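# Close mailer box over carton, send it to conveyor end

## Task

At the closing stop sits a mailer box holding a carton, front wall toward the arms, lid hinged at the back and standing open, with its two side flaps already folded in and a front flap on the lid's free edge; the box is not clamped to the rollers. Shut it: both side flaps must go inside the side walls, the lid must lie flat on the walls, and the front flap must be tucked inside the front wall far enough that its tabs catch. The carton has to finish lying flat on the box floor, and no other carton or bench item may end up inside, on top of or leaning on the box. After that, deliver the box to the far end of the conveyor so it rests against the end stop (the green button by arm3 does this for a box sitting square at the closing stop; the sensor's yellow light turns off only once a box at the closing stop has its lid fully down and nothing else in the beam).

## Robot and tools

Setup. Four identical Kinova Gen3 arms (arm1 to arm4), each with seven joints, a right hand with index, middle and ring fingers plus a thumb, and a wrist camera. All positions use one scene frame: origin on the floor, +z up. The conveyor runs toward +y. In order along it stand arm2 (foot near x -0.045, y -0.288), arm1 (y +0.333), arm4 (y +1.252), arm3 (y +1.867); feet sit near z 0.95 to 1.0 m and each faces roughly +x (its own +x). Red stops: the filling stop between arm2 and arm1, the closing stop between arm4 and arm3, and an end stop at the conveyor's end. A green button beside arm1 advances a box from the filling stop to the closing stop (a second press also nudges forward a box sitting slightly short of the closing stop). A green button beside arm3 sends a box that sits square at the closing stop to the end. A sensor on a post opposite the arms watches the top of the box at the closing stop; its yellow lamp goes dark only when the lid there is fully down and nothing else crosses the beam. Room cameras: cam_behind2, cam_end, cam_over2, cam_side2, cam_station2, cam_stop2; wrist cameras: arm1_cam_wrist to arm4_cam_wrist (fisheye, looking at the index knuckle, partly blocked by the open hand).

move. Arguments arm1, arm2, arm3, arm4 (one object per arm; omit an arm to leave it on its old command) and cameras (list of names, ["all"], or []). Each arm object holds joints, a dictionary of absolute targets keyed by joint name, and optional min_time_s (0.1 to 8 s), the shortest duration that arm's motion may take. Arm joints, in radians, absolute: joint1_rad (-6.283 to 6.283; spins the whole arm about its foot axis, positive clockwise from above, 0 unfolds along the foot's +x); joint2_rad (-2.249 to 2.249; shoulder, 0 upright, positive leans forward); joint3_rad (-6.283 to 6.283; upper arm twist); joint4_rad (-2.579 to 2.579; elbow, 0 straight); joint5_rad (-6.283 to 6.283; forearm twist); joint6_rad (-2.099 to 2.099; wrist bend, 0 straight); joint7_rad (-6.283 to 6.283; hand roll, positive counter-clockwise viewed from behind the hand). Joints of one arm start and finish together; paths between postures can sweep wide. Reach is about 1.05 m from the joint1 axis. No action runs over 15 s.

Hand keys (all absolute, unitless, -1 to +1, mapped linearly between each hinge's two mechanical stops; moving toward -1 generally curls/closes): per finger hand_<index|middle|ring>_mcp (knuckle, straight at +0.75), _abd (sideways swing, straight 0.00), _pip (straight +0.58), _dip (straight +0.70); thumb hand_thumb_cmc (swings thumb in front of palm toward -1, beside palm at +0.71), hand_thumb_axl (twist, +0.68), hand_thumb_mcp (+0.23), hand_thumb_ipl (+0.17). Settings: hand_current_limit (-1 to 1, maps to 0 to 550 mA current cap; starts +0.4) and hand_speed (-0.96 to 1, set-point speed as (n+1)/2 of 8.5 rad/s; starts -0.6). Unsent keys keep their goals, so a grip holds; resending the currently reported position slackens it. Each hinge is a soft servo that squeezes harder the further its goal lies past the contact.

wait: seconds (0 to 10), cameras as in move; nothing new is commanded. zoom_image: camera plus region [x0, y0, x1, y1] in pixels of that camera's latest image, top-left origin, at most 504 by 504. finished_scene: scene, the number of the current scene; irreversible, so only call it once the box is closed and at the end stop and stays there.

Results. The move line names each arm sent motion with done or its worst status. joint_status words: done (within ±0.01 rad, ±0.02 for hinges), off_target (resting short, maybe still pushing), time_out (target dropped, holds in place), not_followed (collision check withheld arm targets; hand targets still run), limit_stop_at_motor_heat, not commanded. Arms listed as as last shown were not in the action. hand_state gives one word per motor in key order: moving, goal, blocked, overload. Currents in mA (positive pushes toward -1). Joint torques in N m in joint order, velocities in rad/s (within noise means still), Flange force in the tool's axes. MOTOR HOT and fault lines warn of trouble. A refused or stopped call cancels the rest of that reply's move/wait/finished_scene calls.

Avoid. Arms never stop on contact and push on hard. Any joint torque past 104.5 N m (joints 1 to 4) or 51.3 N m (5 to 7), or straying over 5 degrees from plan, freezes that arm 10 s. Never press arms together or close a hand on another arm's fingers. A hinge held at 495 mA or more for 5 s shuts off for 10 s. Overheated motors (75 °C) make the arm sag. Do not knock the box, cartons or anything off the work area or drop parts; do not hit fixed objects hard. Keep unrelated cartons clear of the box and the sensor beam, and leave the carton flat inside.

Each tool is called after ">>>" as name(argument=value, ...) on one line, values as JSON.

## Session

>>> move()

Scene clock: 0.00 s.
Joint torques (N m): no reading
Motor temperatures (°C): arm1=[30 27 26 35 33 39 46] | arm2=[32 32 25 30 29 40 40] | arm3=[32 28 30 29 32 33 32] | arm4=[31 29 24 29 33 40 32]
Flange force (N): no reading
Joint velocities: within noise
arm1.joint_positions: joint1_rad=+0.773 joint2_rad=-0.470 joint3_rad=-0.084 joint4_rad=+1.482 joint5_rad=-0.081 joint6_rad=+1.997 joint7_rad=+1.617 hand_index_mcp=+0.753 hand_index_abd=+0.000 hand_index_pip=+0.577 hand_index_dip=+0.696 hand_middle_mcp=+0.753 hand_middle_abd=+0.000 hand_middle_pip=+0.577 hand_middle_dip=+0.696 hand_ring_mcp=+0.753 hand_ring_abd=+0.000 hand_ring_pip=+0.577 hand_ring_dip=+0.696 hand_thumb_cmc=+0.714 hand_thumb_axl=+0.677 hand_thumb_mcp=+0.226 hand_thumb_ipl=+0.168 hand_current_limit=+0.400 hand_speed=-0.600
arm1.joint_status: not commanded
arm1.hand_state: goal,goal,goal,goal,goal,goal,goal,goal,goal,overload,goal,goal,goal,goal,goal,goal
arm1.index_mcp_current_ma: 0
arm1.index_abd_current_ma: 0
arm1.index_pip_current_ma: 0
arm1.index_dip_current_ma: 0
arm1.middle_mcp_current_ma: 0
arm1.middle_abd_current_ma: 0
arm1.middle_pip_current_ma: 0
arm1.middle_dip_current_ma: 0
arm1.ring_mcp_current_ma: 0
arm1.ring_abd_current_ma: 0
arm1.ring_pip_current_ma: 0
arm1.ring_dip_current_ma: 0
arm1.thumb_cmc_current_ma: 0
arm1.thumb_axl_current_ma: 0
arm1.thumb_mcp_current_ma: 0
arm1.thumb_ipl_current_ma: 0
arm1.hand_goal_index_mcp: 0.754
arm1.hand_goal_index_abd: 0.000
arm1.hand_goal_index_pip: 0.576
arm1.hand_goal_index_dip: 0.696
arm1.hand_goal_middle_mcp: 0.754
arm1.hand_goal_middle_abd: 0.000
arm1.hand_goal_middle_pip: 0.576
arm1.hand_goal_middle_dip: 0.696
arm1.hand_goal_ring_mcp: 0.754
arm1.hand_goal_ring_abd: 0.000
arm1.hand_goal_ring_pip: 0.576
arm1.hand_goal_ring_dip: 0.696
arm1.hand_goal_thumb_cmc: 0.714
arm1.hand_goal_thumb_axl: 0.678
arm1.hand_goal_thumb_mcp: 0.226
arm1.hand_goal_thumb_ipl: 0.168
arm1.hand: x=+0.1799 y=+0.3369 z=+1.5279 quat_wxyz=(+0.074, +0.245, +0.967, +0.000) (m; scene frame)
arm2.joint_positions: joint1_rad=+0.828 joint2_rad=-0.490 joint3_rad=-0.089 joint4_rad=+1.498 joint5_rad=+0.008 joint6_rad=+1.948 joint7_rad=+1.734 hand_index_mcp=+0.753 hand_index_abd=+0.000 hand_index_pip=+0.577 hand_index_dip=+0.696 hand_middle_mcp=+0.753 hand_middle_abd=+0.000 hand_middle_pip=+0.577 hand_middle_dip=+0.696 hand_ring_mcp=+0.753 hand_ring_abd=+0.000 hand_ring_pip=+0.577 hand_ring_dip=+0.696 hand_thumb_cmc=+0.714 hand_thumb_axl=+0.677 hand_thumb_mcp=+0.226 hand_thumb_ipl=+0.168 hand_current_limit=+0.400 hand_speed=-0.600
arm2.joint_status: not commanded
arm2.hand_state: goal,goal,goal,goal,goal,goal,goal,goal,goal,goal,goal,goal,goal,goal,goal,goal
arm2.index_mcp_current_ma: 0
arm2.index_abd_current_ma: 0
arm2.index_pip_current_ma: 0
arm2.index_dip_current_ma: 0
arm2.middle_mcp_current_ma: 0
arm2.middle_abd_current_ma: 0
arm2.middle_pip_current_ma: 0
arm2.middle_dip_current_ma: 0
arm2.ring_mcp_current_ma: 0
arm2.ring_abd_current_ma: 0
arm2.ring_pip_current_ma: 0
arm2.ring_dip_current_ma: 0
arm2.thumb_cmc_current_ma: 0
arm2.thumb_axl_current_ma: 0
arm2.thumb_mcp_current_ma: 0
arm2.thumb_ipl_current_ma: 0
arm2.hand_goal_index_mcp: 0.754
arm2.hand_goal_index_abd: 0.000
arm2.hand_goal_index_pip: 0.576
arm2.hand_goal_index_dip: 0.696
arm2.hand_goal_middle_mcp: 0.754
arm2.hand_goal_middle_abd: 0.000
arm2.hand_goal_middle_pip: 0.576
arm2.hand_goal_middle_dip: 0.696
arm2.hand_goal_ring_mcp: 0.754
arm2.hand_goal_ring_abd: 0.000
arm2.hand_goal_ring_pip: 0.576
arm2.hand_goal_ring_dip: 0.696
arm2.hand_goal_thumb_cmc: 0.714
arm2.hand_goal_thumb_axl: 0.678
arm2.hand_goal_thumb_mcp: 0.226
arm2.hand_goal_thumb_ipl: 0.168
arm2.hand: x=+0.0978 y=-0.3446 z=+1.5197 quat_wxyz=(+0.064, +0.341, +0.935, -0.065) (m; scene frame)
arm3.joint_positions: joint1_rad=+0.050 joint2_rad=-0.355 joint3_rad=-0.067 joint4_rad=+1.516 joint5_rad=+0.010 joint6_rad=+2.070 joint7_rad=+1.802 hand_index_mcp=+0.753 hand_index_abd=+0.000 hand_index_pip=+0.577 hand_index_dip=+0.696 hand_middle_mcp=+0.753 hand_middle_abd=+0.000 hand_middle_pip=+0.577 hand_middle_dip=+0.696 hand_ring_mcp=+0.753 hand_ring_abd=+0.000 hand_ring_pip=+0.577 hand_ring_dip=+0.696 hand_thumb_cmc=+0.714 hand_thumb_axl=+0.677 hand_thumb_mcp=+0.226 hand_thumb_ipl=+0.168 hand_current_limit=+0.400 hand_speed=-0.600
arm3.joint_status: not commanded
arm3.hand_state: goal,goal,goal,goal,goal,goal,goal,goal,goal,goal,goal,goal,goal,goal,goal,goal
arm3.index_mcp_current_ma: 0
arm3.index_abd_current_ma: 0
arm3.index_pip_current_ma: 0
arm3.index_dip_current_ma: 0
arm3.middle_mcp_current_ma: 0
arm3.middle_abd_current_ma: 0
arm3.middle_pip_current_ma: 0
arm3.middle_dip_current_ma: 0
arm3.ring_mcp_current_ma: 0
arm3.ring_abd_current_ma: 0
arm3.ring_pip_current_ma: 0
arm3.ring_dip_current_ma: 0
arm3.thumb_cmc_current_ma: 0
arm3.thumb_axl_current_ma: 0
arm3.thumb_mcp_current_ma: 0
arm3.thumb_ipl_current_ma: 0
arm3.hand_goal_index_mcp: 0.754
arm3.hand_goal_index_abd: 0.000
arm3.hand_goal_index_pip: 0.576
arm3.hand_goal_index_dip: 0.696
arm3.hand_goal_middle_mcp: 0.754
arm3.hand_goal_middle_abd: 0.000
arm3.hand_goal_middle_pip: 0.576
arm3.hand_goal_middle_dip: 0.696
arm3.hand_goal_ring_mcp: 0.754
arm3.hand_goal_ring_abd: 0.000
arm3.hand_goal_ring_pip: 0.576
arm3.hand_goal_ring_dip: 0.696
arm3.hand_goal_thumb_cmc: 0.714
arm3.hand_goal_thumb_axl: 0.678
arm3.hand_goal_thumb_mcp: 0.226
arm3.hand_goal_thumb_ipl: 0.168
arm3.hand: x=+0.0628 y=+1.9168 z=+1.4773 quat_wxyz=(-0.046, -0.054, +0.997, -0.007) (m; scene frame)
arm4.joint_positions: joint1_rad=+0.350 joint2_rad=-0.403 joint3_rad=-0.033 joint4_rad=+1.499 joint5_rad=-0.007 joint6_rad=+1.991 joint7_rad=+1.711 hand_index_mcp=+0.753 hand_index_abd=+0.000 hand_index_pip=+0.577 hand_index_dip=+0.696 hand_middle_mcp=+0.753 hand_middle_abd=+0.000 hand_middle_pip=+0.577 hand_middle_dip=+0.696 hand_ring_mcp=+0.753 hand_ring_abd=+0.000 hand_ring_pip=+0.577 hand_ring_dip=+0.696 hand_thumb_cmc=+0.714 hand_thumb_axl=+0.677 hand_thumb_mcp=+0.226 hand_thumb_ipl=+0.168 hand_current_limit=+0.400 hand_speed=-0.600
arm4.joint_status: not commanded
arm4.hand_state: goal,goal,goal,goal,goal,goal,goal,goal,goal,goal,goal,goal,goal,goal,goal,goal
arm4.index_mcp_current_ma: 0
arm4.index_abd_current_ma: 0
arm4.index_pip_current_ma: 0
arm4.index_dip_current_ma: 0
arm4.middle_mcp_current_ma: 0
arm4.middle_abd_current_ma: 0
arm4.middle_pip_current_ma: 0
arm4.middle_dip_current_ma: 0
arm4.ring_mcp_current_ma: 0
arm4.ring_abd_current_ma: 0
arm4.ring_pip_current_ma: 0
arm4.ring_dip_current_ma: 0
arm4.thumb_cmc_current_ma: 0
arm4.thumb_axl_current_ma: 0
arm4.thumb_mcp_current_ma: 0
arm4.thumb_ipl_current_ma: 0
arm4.hand_goal_index_mcp: 0.754
arm4.hand_goal_index_abd: 0.000
arm4.hand_goal_index_pip: 0.576
arm4.hand_goal_index_dip: 0.696
arm4.hand_goal_middle_mcp: 0.754
arm4.hand_goal_middle_abd: 0.000
arm4.hand_goal_middle_pip: 0.576
arm4.hand_goal_middle_dip: 0.696
arm4.hand_goal_ring_mcp: 0.754
arm4.hand_goal_ring_abd: 0.000
arm4.hand_goal_ring_pip: 0.576
arm4.hand_goal_ring_dip: 0.696
arm4.hand_goal_thumb_cmc: 0.714
arm4.hand_goal_thumb_axl: 0.678
arm4.hand_goal_thumb_mcp: 0.226
arm4.hand_goal_thumb_ipl: 0.168
arm4.hand: x=+0.1781 y=+1.2914 z=+1.4622 quat_wxyz=(+0.025, +0.046, +0.999, -0.015) (m; scene frame)
pictures: arm1_cam_wrist, arm2_cam_wrist, arm3_cam_wrist, arm4_cam_wrist, cam_behind2, cam_end, cam_over2, cam_side2, cam_station2, cam_stop2
camera_calibration:
arm1_cam_wrist: T_world_to_cam=[[0.981528, 0.134584, 0.135981, -0.393802], [-0.0074869, -0.683184, 0.730208, -0.929862], [0.191174, -0.717737, -0.669557, 1.35863], [0, 0, 0, 1]] pos_world=[0.119831, 0.392871, 1.64222]
arm2_cam_wrist: T_world_to_cam=[[0.994525, -0.0466155, 0.0935202, -0.22454], [-0.10408, -0.521486, 0.846888, -1.51086], [0.00929136, -0.851986, -0.523483, 0.622891], [0, 0, 0, 1]] pos_world=[0.0602722, -0.267667, 1.62661]
arm3_cam_wrist: T_world_to_cam=[[0.711397, 0.695293, -0.10238, -1.18769], [0.548753, -0.458535, 0.69901, -0.234044], [0.439072, -0.553455, -0.707745, 2.20241], [0, 0, 0, 1]] pos_world=[0.00633271, 1.93741, 1.60075]
arm4_cam_wrist: T_world_to_cam=[[0.850996, 0.524882, 0.0174467, -0.818526], [0.320291, -0.545045, 0.774816, -0.542482], [0.416196, -0.653777, -0.631947, 1.81892], [0, 0, 0, 1]] pos_world=[0.113287, 1.32312, 1.58407]

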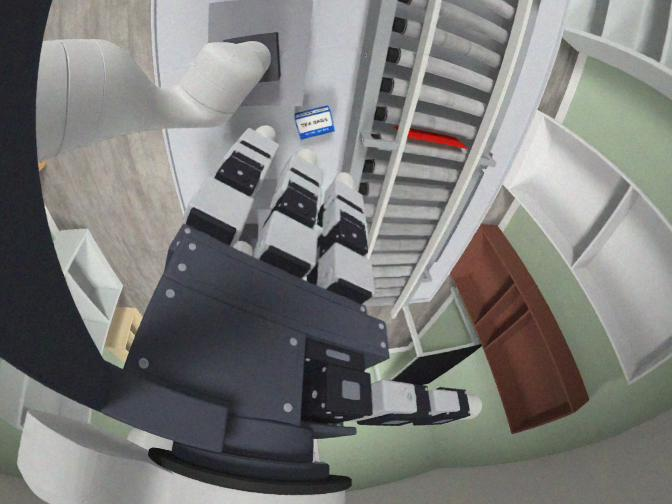

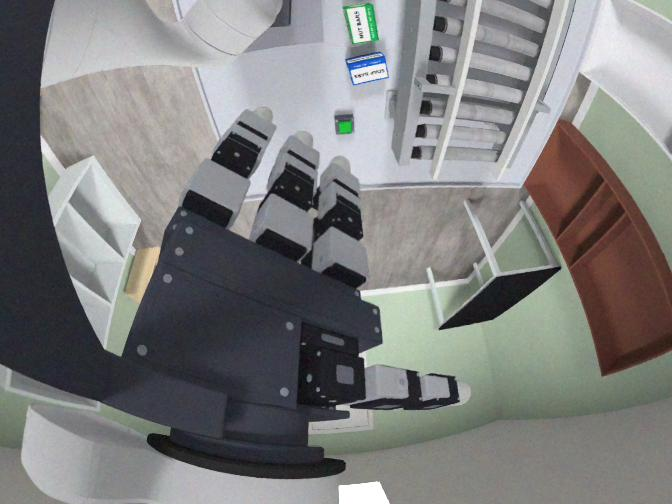

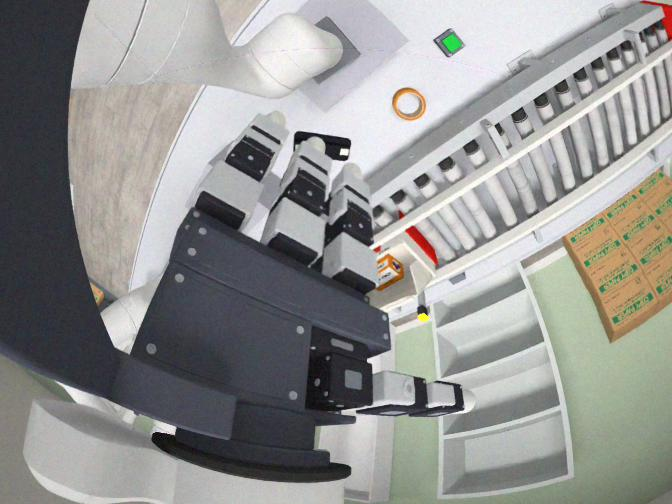

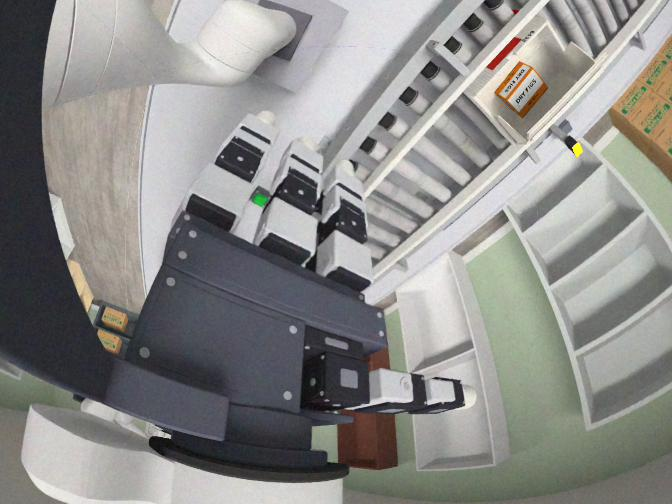

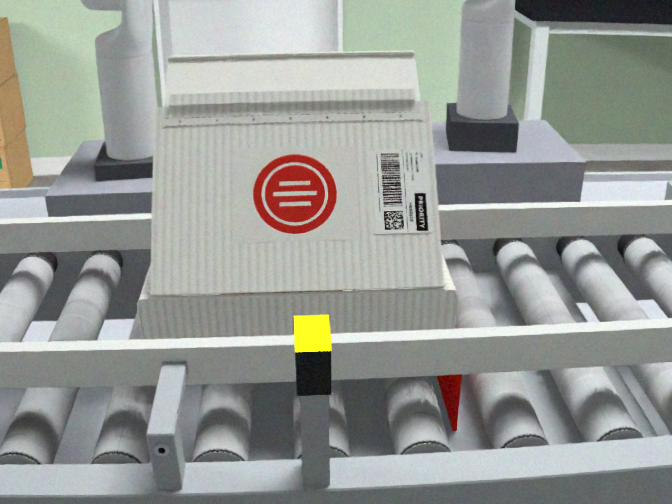

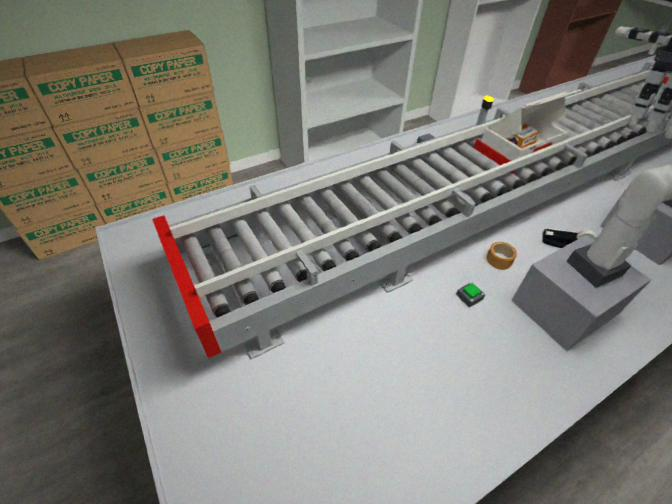

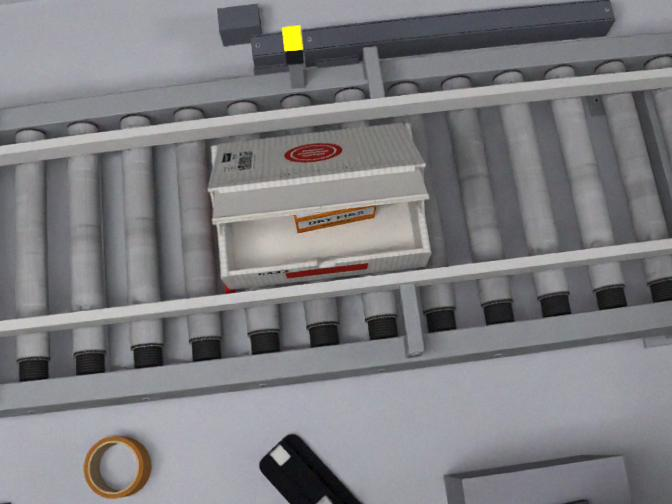

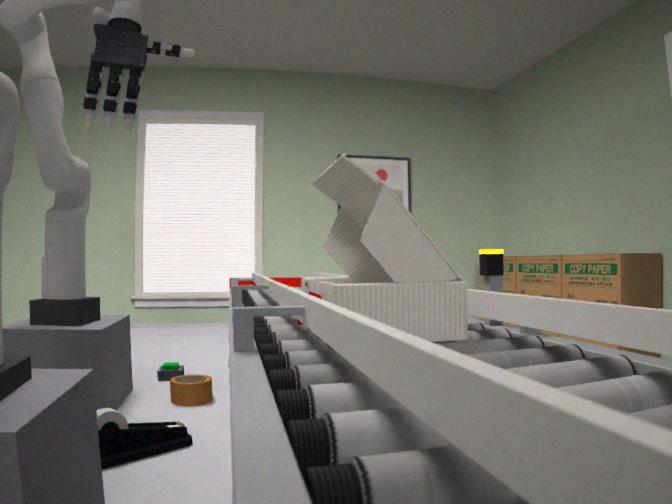

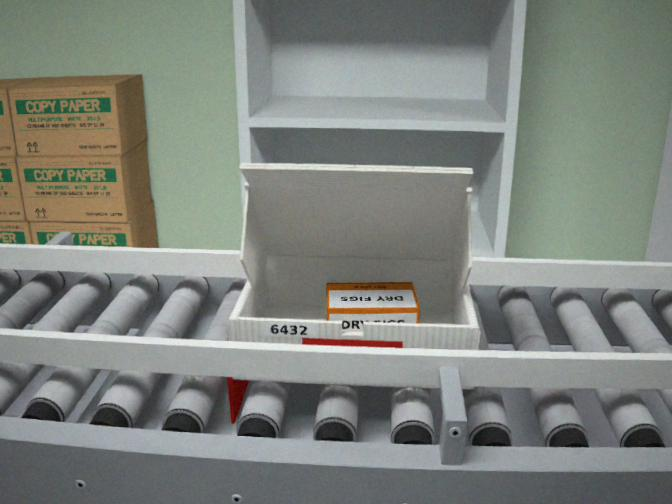

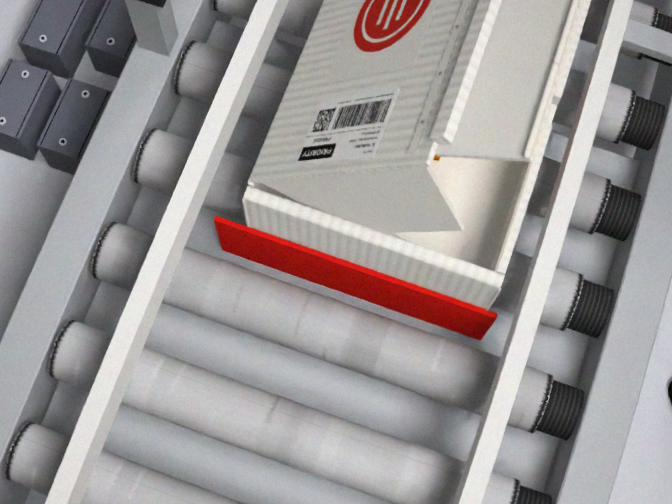

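>>> zoom_image(camera="cam_side2", region=[220, 100, 500, 350])

>>> zoom_image(camera="cam_station2", region=[200, 150, 500, 405])

>>> zoom_image(camera="cam_over2", region=[180, 100, 460, 310])

>>> zoom_image(camera="cam_stop2", region=[200, 0, 672, 354])

>>> zoom_image(camera="arm4_cam_wrist", region=[440, 0, 620, 160])

Scaled by 1.800 from the camera's 672x504 image, which has a finer 960x720 frame.

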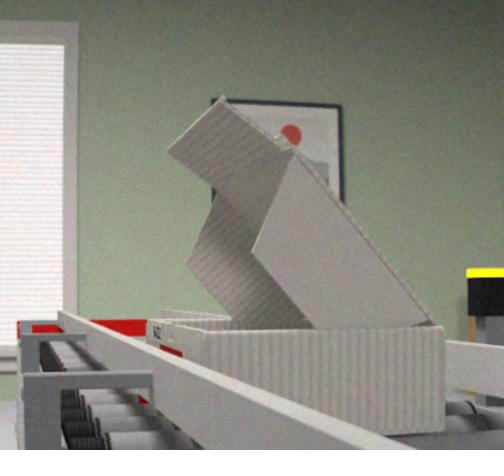

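Scaled by 1.680 from the camera's 672x504 image, which has a finer 960x720 frame.

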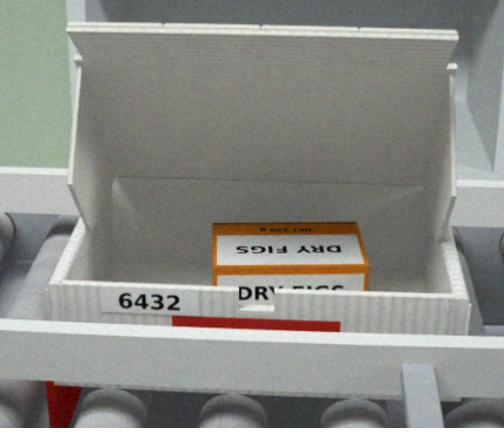

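Scaled by 1.800 from the camera's 672x504 image, which has a finer 960x720 frame.

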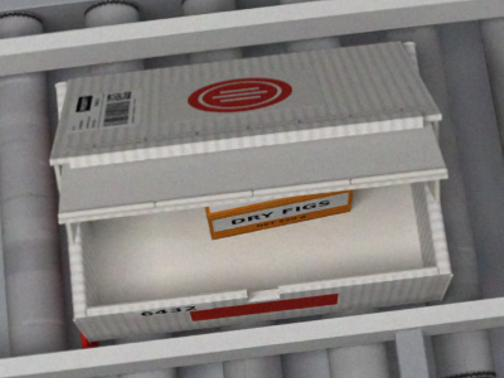

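Scaled by 1.068 from the camera's 672x504 image, which has a finer 960x720 frame.

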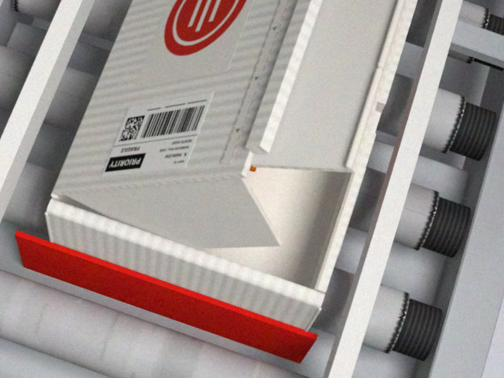

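Scaled by 2.800 from the camera's 672x504 image, which has a finer 960x720 frame.

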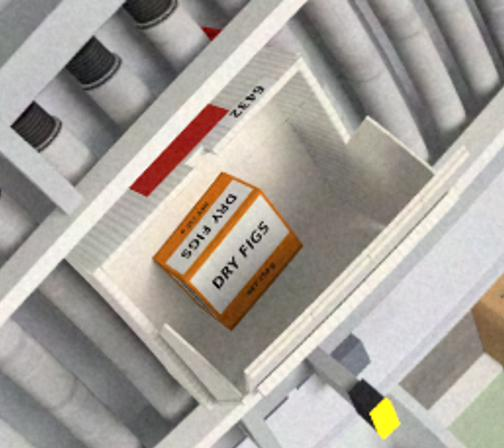

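>>> move(arm3={"joints": {"joint1_rad": 0.3405, "joint2_rad": 0.7082, "joint3_rad": 0, "joint4_rad": 0.7018, "joint5_rad": 0.003, "joint6_rad": 1.7324, "joint7_rad": 0.4705, "hand_thumb_cmc": -0.571, "hand_index_mcp": 0.48, "hand_middle_mcp": 0.48, "hand_ring_mcp": 0.48}, "min_time_s": 2}, cameras=["cam_side2", "cam_station2"])

>>> zoom_image(camera="cam_side2", region=[220, 100, 500, 350])

Scene clock: 113.93 s.
Joint torques (N m): arm1=[0.16 -1.49 -1.17 -7.01 -0.02 -0.06 -0.15] | arm2=[-1.1 1.25 0.95 -8.18 0.29 -0.17 0.09] | arm3=[-0.27 -21.09 1 -8.01 0.12 0.26 0.17] | arm4=[-2.26 -0.22 0.84 -6.78 -0.42 -0.06 -0.75]
Motor temperatures (°C): arm1=[30 27 26 35 33 39 46] | arm2=[32 32 25 31 29 40 40] | arm3=[32 27 30 29 32 33 32] | arm4=[31 29 24 29 33 40 31]
Flange force (N): arm1=[-6.5 -5.1 -3.6] | arm2=[-1.1 4.2 2.4] | arm3=[-0.7 1.1 -0.6] | arm4=[-1.5 0.3 -3.7]
move: arm3 done
Joint velocities: within noise
arm1, arm2, arm4: as last shown
arm1.joint_positions: joint1_rad=+0.773 joint2_rad=-0.470 joint3_rad=-0.084 joint4_rad=+1.482 joint5_rad=-0.081 joint6_rad=+1.997 joint7_rad=+1.617 hand_index_mcp=+0.753 hand_index_abd=+0.000 hand_index_pip=+0.577 hand_index_dip=+0.696 hand_middle_mcp=+0.753 hand_middle_abd=+0.000 hand_middle_pip=+0.577 hand_middle_dip=+0.696 hand_ring_mcp=+0.753 hand_ring_abd=+0.000 hand_ring_pip=+0.577 hand_ring_dip=+0.696 hand_thumb_cmc=+0.714 hand_thumb_axl=+0.677 hand_thumb_mcp=+0.224 hand_thumb_ipl=+0.168 hand_current_limit=+0.400 hand_speed=-0.600
arm2.joint_positions: joint1_rad=+0.828 joint2_rad=-0.490 joint3_rad=-0.089 joint4_rad=+1.498 joint5_rad=+0.008 joint6_rad=+1.948 joint7_rad=+1.734 hand_index_mcp=+0.753 hand_index_abd=+0.000 hand_index_pip=+0.577 hand_index_dip=+0.696 hand_middle_mcp=+0.753 hand_middle_abd=+0.000 hand_middle_pip=+0.577 hand_middle_dip=+0.696 hand_ring_mcp=+0.753 hand_ring_abd=+0.000 hand_ring_pip=+0.577 hand_ring_dip=+0.696 hand_thumb_cmc=+0.714 hand_thumb_axl=+0.677 hand_thumb_mcp=+0.224 hand_thumb_ipl=+0.168 hand_current_limit=+0.400 hand_speed=-0.600
arm2.thumb_mcp_current_ma: -1
arm3.joint_positions: joint1_rad=+0.340 joint2_rad=+0.708 joint3_rad=+0.000 joint4_rad=+0.702 joint5_rad=+0.003 joint6_rad=+1.732 joint7_rad=+0.471 hand_index_mcp=+0.485 hand_index_abd=+0.000 hand_index_pip=+0.577 hand_index_dip=+0.696 hand_middle_mcp=+0.486 hand_middle_abd=+0.000 hand_middle_pip=+0.577 hand_middle_dip=+0.696 hand_ring_mcp=+0.485 hand_ring_abd=+0.000 hand_ring_pip=+0.577 hand_ring_dip=+0.696 hand_thumb_cmc=-0.568 hand_thumb_axl=+0.677 hand_thumb_mcp=+0.224 hand_thumb_ipl=+0.168 hand_current_limit=+0.400 hand_speed=-0.600
arm3.joint_status: all done
arm3.hand_state: goal,goal,goal,goal,goal,goal,goal,goal,goal,goal,goal,goal,goal,goal,goal,goal
arm3.index_mcp_current_ma: 4
arm3.index_abd_current_ma: 0
arm3.index_pip_current_ma: 0
arm3.index_dip_current_ma: 0
arm3.middle_mcp_current_ma: 5
arm3.middle_abd_current_ma: 0
arm3.middle_pip_current_ma: 0
arm3.middle_dip_current_ma: 0
arm3.ring_mcp_current_ma: 4
arm3.ring_abd_current_ma: 0
arm3.ring_pip_current_ma: 0
arm3.ring_dip_current_ma: 0
arm3.thumb_cmc_current_ma: 1
arm3.thumb_axl_current_ma: 0
arm3.thumb_mcp_current_ma: -2
arm3.thumb_ipl_current_ma: 0
arm3.hand_goal_index_mcp: 0.480
arm3.hand_goal_index_abd: 0.000
arm3.hand_goal_index_pip: 0.576
arm3.hand_goal_index_dip: 0.696
arm3.hand_goal_middle_mcp: 0.480
arm3.hand_goal_middle_abd: 0.000
arm3.hand_goal_middle_pip: 0.576
arm3.hand_goal_middle_dip: 0.696
arm3.hand_goal_ring_mcp: 0.480
arm3.hand_goal_ring_abd: 0.000
arm3.hand_goal_ring_pip: 0.576
arm3.hand_goal_ring_dip: 0.696
arm3.hand_goal_thumb_cmc: -0.570
arm3.hand_goal_thumb_axl: 0.678
arm3.hand_goal_thumb_mcp: 0.226
arm3.hand_goal_thumb_ipl: 0.168
arm3.hand: x=+0.5321 y=+1.5554 z=+1.3289 quat_wxyz=(+0.000, +0.707, +0.707, +0.000) (m; scene frame)
arm4.joint_positions: joint1_rad=+0.350 joint2_rad=-0.403 joint3_rad=-0.033 joint4_rad=+1.499 joint5_rad=-0.007 joint6_rad=+1.991 joint7_rad=+1.711 hand_index_mcp=+0.753 hand_index_abd=+0.000 hand_index_pip=+0.577 hand_index_dip=+0.696 hand_middle_mcp=+0.753 hand_middle_abd=+0.000 hand_middle_pip=+0.577 hand_middle_dip=+0.696 hand_ring_mcp=+0.753 hand_ring_abd=+0.000 hand_ring_pip=+0.577 hand_ring_dip=+0.696 hand_thumb_cmc=+0.714 hand_thumb_axl=+0.677 hand_thumb_mcp=+0.224 hand_thumb_ipl=+0.168 hand_current_limit=+0.400 hand_speed=-0.600
arm4.index_mcp_current_ma: -2
arm4.index_pip_current_ma: 2
arm4.middle_mcp_current_ma: -2
arm4.middle_pip_current_ma: 2
arm4.ring_mcp_current_ma: -2
arm4.ring_pip_current_ma: 2
arm4.thumb_cmc_current_ma: 1
arm4.thumb_axl_current_ma: -2
arm4.thumb_mcp_current_ma: -7
arm4.thumb_ipl_current_ma: -1
pictures: cam_side2, cam_station2

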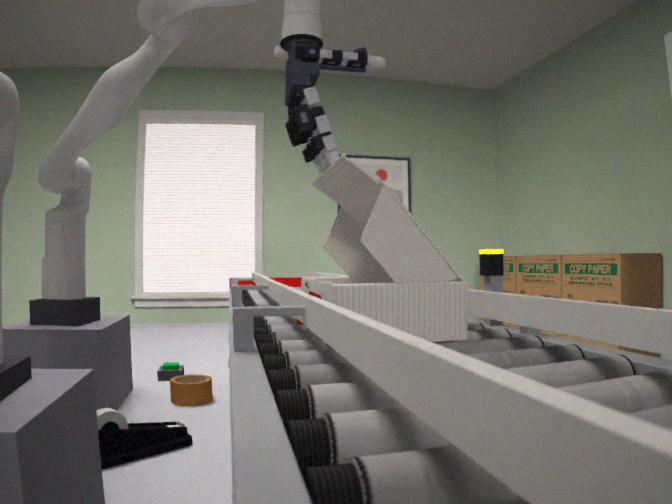

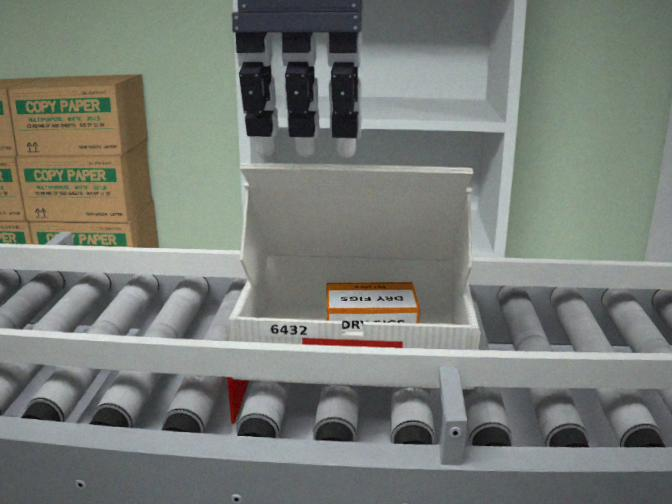

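Scaled by 1.800 from the camera's 672x504 image, which has a finer 960x720 frame.

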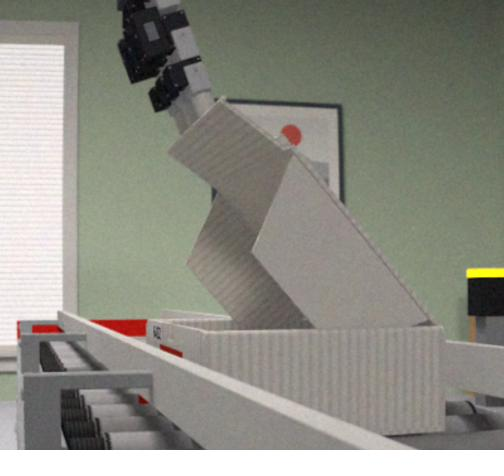

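>>> move(arm3={"joints": {"joint1_rad": 0.3501, "joint2_rad": 0.6643, "joint4_rad": 0.9474, "joint6_rad": 1.5307, "joint7_rad": 0.4801}, "min_time_s": 2}, cameras=["cam_side2", "cam_station2"])

>>> zoom_image(camera="cam_side2", region=[220, 100, 500, 350])

Scene clock: 132.87 s.
Joint torques (N m): arm1=[0.16 -1.53 -1.19 -6.96 -0.05 -0.06 -0.1] | arm2=[-1.13 1.22 0.94 -8.16 0.3 -0.15 0.09] | arm3=[-0.13 -20.06 1.08 -7.63 0.2 0.47 0.2] | arm4=[-2.22 -0.26 0.86 -6.81 -0.43 -0.05 -0.76]
Motor temperatures (°C): arm1=[30 27 26 35 33 38 46] | arm2=[32 32 25 31 29 39 40] | arm3=[32 28 30 29 32 33 32] | arm4=[31 29 24 29 33 40 31]
Flange force (N): arm1=[-6.6 -5.1 -3.9] | arm2=[-1.2 4.1 2.3] | arm3=[-0.6 1.6 -1.2] | arm4=[-1.6 0.3 -3.6]
move: arm3 done
Joint velocities: within noise
arm1, arm2, arm4: as last shown
arm3.joint_positions: joint1_rad=+0.350 joint2_rad=+0.664 joint3_rad=+0.000 joint4_rad=+0.947 joint5_rad=+0.003 joint6_rad=+1.531 joint7_rad=+0.480 hand_index_mcp=+0.477 hand_index_abd=+0.002 hand_index_pip=+0.574 hand_index_dip=+0.696 hand_middle_mcp=+0.479 hand_middle_abd=+0.000 hand_middle_pip=+0.575 hand_middle_dip=+0.696 hand_ring_mcp=+0.480 hand_ring_abd=+0.000 hand_ring_pip=+0.576 hand_ring_dip=+0.696 hand_thumb_cmc=-0.568 hand_thumb_axl=+0.677 hand_thumb_mcp=+0.224 hand_thumb_ipl=+0.168 hand_current_limit=+0.400 hand_speed=-0.600
arm3.joint_status: all done
arm3.hand_state: goal,goal,goal,goal,goal,goal,goal,goal,goal,goal,goal,goal,goal,goal,goal,goal
arm3.index_mcp_current_ma: -2
arm3.index_abd_current_ma: 1
arm3.index_pip_current_ma: -1
arm3.index_dip_current_ma: 0
arm3.middle_mcp_current_ma: -1
arm3.middle_abd_current_ma: 0
arm3.middle_pip_current_ma: 0
arm3.middle_dip_current_ma: 0
arm3.ring_mcp_current_ma: 0
arm3.ring_abd_current_ma: 0
arm3.ring_pip_current_ma: 0
arm3.ring_dip_current_ma: 0
arm3.thumb_cmc_current_ma: 1
arm3.thumb_axl_current_ma: 0
arm3.thumb_mcp_current_ma: -2
arm3.thumb_ipl_current_ma: 0
arm3.hand_goal_index_mcp: 0.480
arm3.hand_goal_index_abd: 0.000
arm3.hand_goal_index_pip: 0.576
arm3.hand_goal_index_dip: 0.696
arm3.hand_goal_middle_mcp: 0.480
arm3.hand_goal_middle_abd: 0.000
arm3.hand_goal_middle_pip: 0.576
arm3.hand_goal_middle_dip: 0.696
arm3.hand_goal_ring_mcp: 0.480
arm3.hand_goal_ring_abd: 0.000
arm3.hand_goal_ring_pip: 0.576
arm3.hand_goal_ring_dip: 0.696
arm3.hand_goal_thumb_cmc: -0.570
arm3.hand_goal_thumb_axl: 0.678
arm3.hand_goal_thumb_mcp: 0.226
arm3.hand_goal_thumb_ipl: 0.168
arm3.hand: x=+0.5201 y=+1.5555 z=+1.2773 quat_wxyz=(+0.000, +0.707, +0.707, +0.000) (m; scene frame)
pictures: cam_side2, cam_station2

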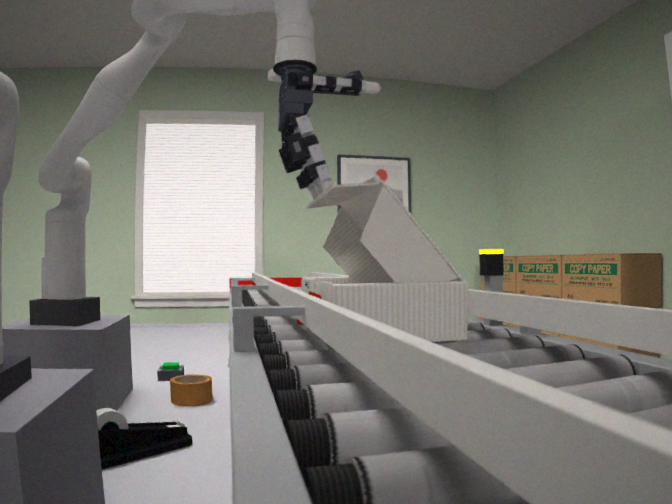

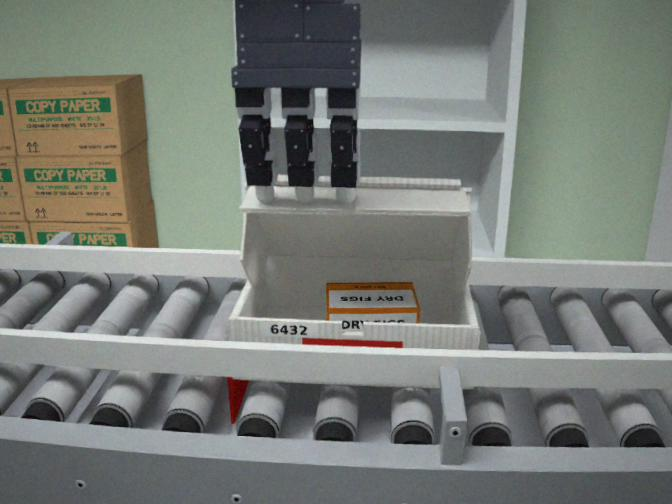

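Scaled by 1.800 from the camera's 672x504 image, which has a finer 960x720 frame.

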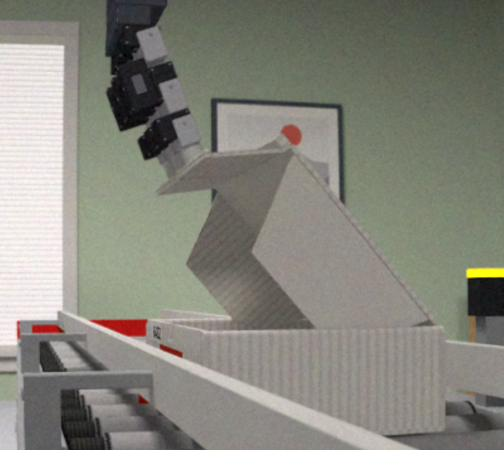

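Folding nicely. Continue to B2 then B3; arm4 goes over.

>>> move(arm3={"joints": {"joint1_rad": 0.3449, "joint2_rad": 0.6910, "joint4_rad": 1.0276, "joint6_rad": 1.4238, "joint7_rad": 0.4749}, "min_time_s": 1.5})

>>> move(arm3={"joints": {"joint1_rad": 0.3330, "joint2_rad": 0.7459, "joint4_rad": 0.9978, "joint6_rad": 1.3987, "joint7_rad": 0.4630}, "min_time_s": 1.5}, arm4={"joints": {"joint1_rad": -0.2723, "joint2_rad": 0.6364, "joint3_rad": 0, "joint4_rad": 0.6240, "joint5_rad": -0.0099, "joint6_rad": 1.8732, "joint7_rad": -1.9271}}, cameras=["cam_side2", "cam_station2", "cam_over2"])

>>> zoom_image(camera="cam_side2", region=[220, 100, 500, 350])

Scene clock: 141.60 s.
Joint torques (N m): arm1=[0.13 -1.42 -1.16 -6.99 0.02 -0.09 -0.12] | arm2=[-1.13 1.23 0.95 -8.2 0.31 -0.14 0.11] | arm3=[-0.3 -20.17 0.9 -7.7 0.09 0.22 0.18] | arm4=[-2.22 -0.29 0.9 -6.77 -0.43 -0.06 -0.77]
Motor temperatures (°C): arm1=[30 27 26 35 33 38 46] | arm2=[32 32 25 31 29 39 40] | arm3=[32 29 30 29 32 33 32] | arm4=[31 29 24 29 33 40 31]
Flange force (N): arm1=[-6.4 -4.9 -3.7] | arm2=[-1.1 4.3 2.5] | arm3=[-0.5 0.7 -1.4] | arm4=[-1.7 0.4 -3.8]
move: arm3 done
Joint velocities: within noise
arm1, arm2, arm4: as last shown
arm3.joint_positions: joint1_rad=+0.345 joint2_rad=+0.691 joint3_rad=+0.000 joint4_rad=+1.028 joint5_rad=+0.003 joint6_rad=+1.424 joint7_rad=+0.475 hand_index_mcp=+0.470 hand_index_abd=+0.000 hand_index_pip=+0.565 hand_index_dip=+0.691 hand_middle_mcp=+0.480 hand_middle_abd=+0.000 hand_middle_pip=+0.575 hand_middle_dip=+0.696 hand_ring_mcp=+0.480 hand_ring_abd=-0.001 hand_ring_pip=+0.576 hand_ring_dip=+0.696 hand_thumb_cmc=-0.568 hand_thumb_axl=+0.677 hand_thumb_mcp=+0.224 hand_thumb_ipl=+0.168 hand_current_limit=+0.400 hand_speed=-0.600
arm3.joint_status: all done
arm3.hand_state: goal,goal,goal,goal,goal,goal,goal,goal,goal,goal,goal,goal,goal,goal,goal,goal
arm3.index_mcp_current_ma: -10
arm3.index_abd_current_ma: 0
arm3.index_pip_current_ma: -11
arm3.index_dip_current_ma: -3
arm3.middle_mcp_current_ma: 0
arm3.middle_abd_current_ma: 0
arm3.middle_pip_current_ma: 0
arm3.middle_dip_current_ma: 0
arm3.ring_mcp_current_ma: 0
arm3.ring_abd_current_ma: 0
arm3.ring_pip_current_ma: 0
arm3.ring_dip_current_ma: 0
arm3.thumb_cmc_current_ma: 1
arm3.thumb_axl_current_ma: 0
arm3.thumb_mcp_current_ma: -2
arm3.thumb_ipl_current_ma: 0
arm3.hand_goal_index_mcp: 0.480
arm3.hand_goal_index_abd: 0.000
arm3.hand_goal_index_pip: 0.576
arm3.hand_goal_index_dip: 0.696
arm3.hand_goal_middle_mcp: 0.480
arm3.hand_goal_middle_abd: 0.000
arm3.hand_goal_middle_pip: 0.576
arm3.hand_goal_middle_dip: 0.696
arm3.hand_goal_ring_mcp: 0.480
arm3.hand_goal_ring_abd: 0.000
arm3.hand_goal_ring_pip: 0.576
arm3.hand_goal_ring_dip: 0.696
arm3.hand_goal_thumb_cmc: -0.570
arm3.hand_goal_thumb_axl: 0.678
arm3.hand_goal_thumb_mcp: 0.226
arm3.hand_goal_thumb_ipl: 0.168
arm3.hand: x=+0.5267 y=+1.5557 z=+1.2369 quat_wxyz=(+0.000, +0.707, +0.707, +0.000) (m; scene frame)
pictures: none

Scene clock: 145.43 s.
Joint torques (N m): arm1=[0.13 -1.48 -1.2 -6.98 -0.04 -0.08 -0.11] | arm2=[-1.12 1.26 0.96 -8.2 0.29 -0.15 0.09] | arm3=[-0.3 -20.58 0.95 -7.62 0.1 0.12 0.2] | arm4=[-2.03 -19.43 1.15 -7.06 -0.35 0.12 -0.71]
Motor temperatures (°C): arm1=[30 27 26 35 33 38 46] | arm2=[32 32 25 31 29 39 40] | arm3=[32 29 30 29 32 33 32] | arm4=[31 29 24 29 33 40 31]
Flange force (N): arm1=[-6.5 -5.1 -3.8] | arm2=[-1.0 4.2 2.5] | arm3=[-0.3 0.3 -1.9] | arm4=[6.5 3.4 -4.5]
move: arm3 done; arm4 done
Joint velocities: within noise
arm1, arm2: as last shown
arm3.joint_positions: joint1_rad=+0.333 joint2_rad=+0.746 joint3_rad=+0.000 joint4_rad=+0.998 joint5_rad=+0.003 joint6_rad=+1.399 joint7_rad=+0.463 hand_index_mcp=+0.478 hand_index_abd=-0.001 hand_index_pip=+0.574 hand_index_dip=+0.692 hand_middle_mcp=+0.480 hand_middle_abd=+0.000 hand_middle_pip=+0.575 hand_middle_dip=+0.696 hand_ring_mcp=+0.478 hand_ring_abd=-0.001 hand_ring_pip=+0.575 hand_ring_dip=+0.696 hand_thumb_cmc=-0.568 hand_thumb_axl=+0.677 hand_thumb_mcp=+0.224 hand_thumb_ipl=+0.168 hand_current_limit=+0.400 hand_speed=-0.600
arm3.joint_status: all done
arm3.hand_state: goal,goal,goal,goal,goal,goal,goal,goal,goal,goal,goal,goal,goal,goal,goal,goal
arm3.index_mcp_current_ma: -1
arm3.index_abd_current_ma: 0
arm3.index_pip_current_ma: -1
arm3.index_dip_current_ma: -2
arm3.middle_mcp_current_ma: 0
arm3.middle_abd_current_ma: 0
arm3.middle_pip_current_ma: 0
arm3.middle_dip_current_ma: 0
arm3.ring_mcp_current_ma: -1
arm3.ring_abd_current_ma: 0
arm3.ring_pip_current_ma: 0
arm3.ring_dip_current_ma: 0
arm3.thumb_cmc_current_ma: 1
arm3.thumb_axl_current_ma: 0
arm3.thumb_mcp_current_ma: -2
arm3.thumb_ipl_current_ma: 0
arm3.hand_goal_index_mcp: 0.480
arm3.hand_goal_index_abd: 0.000
arm3.hand_goal_index_pip: 0.576
arm3.hand_goal_index_dip: 0.696
arm3.hand_goal_middle_mcp: 0.480
arm3.hand_goal_middle_abd: 0.000
arm3.hand_goal_middle_pip: 0.576
arm3.hand_goal_middle_dip: 0.696
arm3.hand_goal_ring_mcp: 0.480
arm3.hand_goal_ring_abd: 0.000
arm3.hand_goal_ring_pip: 0.576
arm3.hand_goal_ring_dip: 0.696
arm3.hand_goal_thumb_cmc: -0.570
arm3.hand_goal_thumb_axl: 0.678
arm3.hand_goal_thumb_mcp: 0.226
arm3.hand_goal_thumb_ipl: 0.168
arm3.hand: x=+0.5445 y=+1.5545 z=+1.2139 quat_wxyz=(+0.000, +0.707, +0.707, +0.000) (m; scene frame)
arm4.joint_positions: joint1_rad=-0.272 joint2_rad=+0.636 joint3_rad=+0.000 joint4_rad=+0.624 joint5_rad=-0.010 joint6_rad=+1.873 joint7_rad=-1.927 hand_index_mcp=+0.753 hand_index_abd=+0.000 hand_index_pip=+0.577 hand_index_dip=+0.696 hand_middle_mcp=+0.753 hand_middle_abd=+0.000 hand_middle_pip=+0.577 hand_middle_dip=+0.696 hand_ring_mcp=+0.753 hand_ring_abd=+0.000 hand_ring_pip=+0.577 hand_ring_dip=+0.696 hand_thumb_cmc=+0.714 hand_thumb_axl=+0.677 hand_thumb_mcp=+0.224 hand_thumb_ipl=+0.168 hand_current_limit=+0.400 hand_speed=-0.600
arm4.joint_status: all done
arm4.hand_state: goal,goal,goal,goal,goal,goal,goal,goal,goal,goal,goal,goal,goal,goal,goal,goal
arm4.index_mcp_current_ma: -2
arm4.index_abd_current_ma: 0
arm4.index_pip_current_ma: 2
arm4.index_dip_current_ma: 0
arm4.middle_mcp_current_ma: -2
arm4.middle_abd_current_ma: 0
arm4.middle_pip_current_ma: 2
arm4.middle_dip_current_ma: 0
arm4.ring_mcp_current_ma: -2
arm4.ring_abd_current_ma: 0
arm4.ring_pip_current_ma: 2
arm4.ring_dip_current_ma: 0
arm4.thumb_cmc_current_ma: 1
arm4.thumb_axl_current_ma: -2
arm4.thumb_mcp_current_ma: -7
arm4.thumb_ipl_current_ma: -1
arm4.hand_goal_index_mcp: 0.754
arm4.hand_goal_index_abd: 0.000
arm4.hand_goal_index_pip: 0.576
arm4.hand_goal_index_dip: 0.696
arm4.hand_goal_middle_mcp: 0.754
arm4.hand_goal_middle_abd: 0.000
arm4.hand_goal_middle_pip: 0.576
arm4.hand_goal_middle_dip: 0.696
arm4.hand_goal_ring_mcp: 0.754
arm4.hand_goal_ring_abd: 0.000
arm4.hand_goal_ring_pip: 0.576
arm4.hand_goal_ring_dip: 0.696
arm4.hand_goal_thumb_cmc: 0.714
arm4.hand_goal_thumb_axl: 0.678
arm4.hand_goal_thumb_mcp: 0.226
arm4.hand_goal_thumb_ipl: 0.168
arm4.hand: x=+0.5272 y=+1.3445 z=+1.3622 quat_wxyz=(+0.000, +1.000, +0.002, +0.000) (m; scene frame)
pictures: cam_over2, cam_side2, cam_station2

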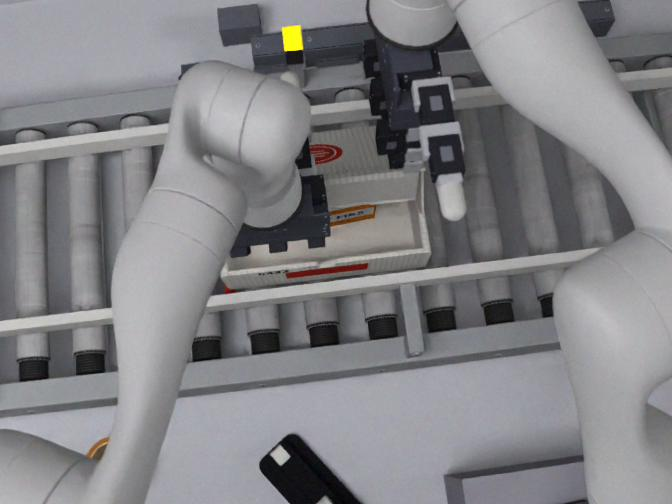

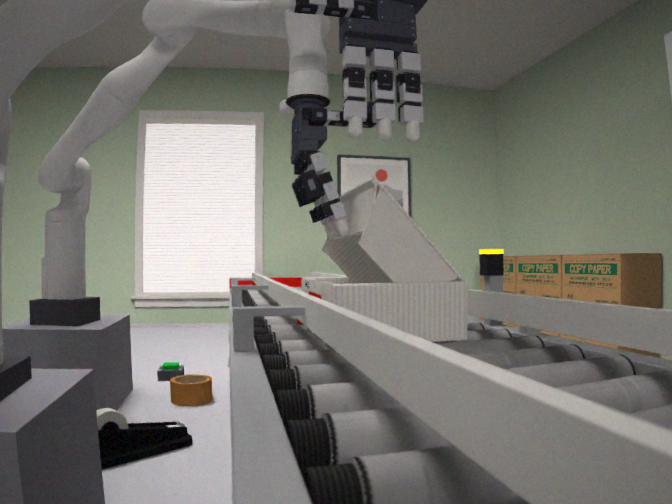

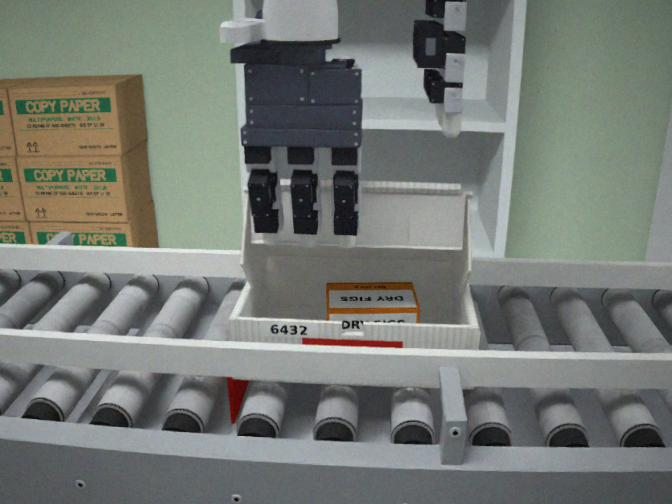

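Scaled by 1.800 from the camera's 672x504 image, which has a finer 960x720 frame.

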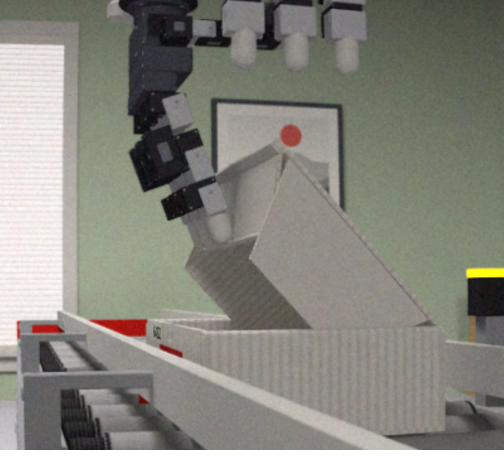

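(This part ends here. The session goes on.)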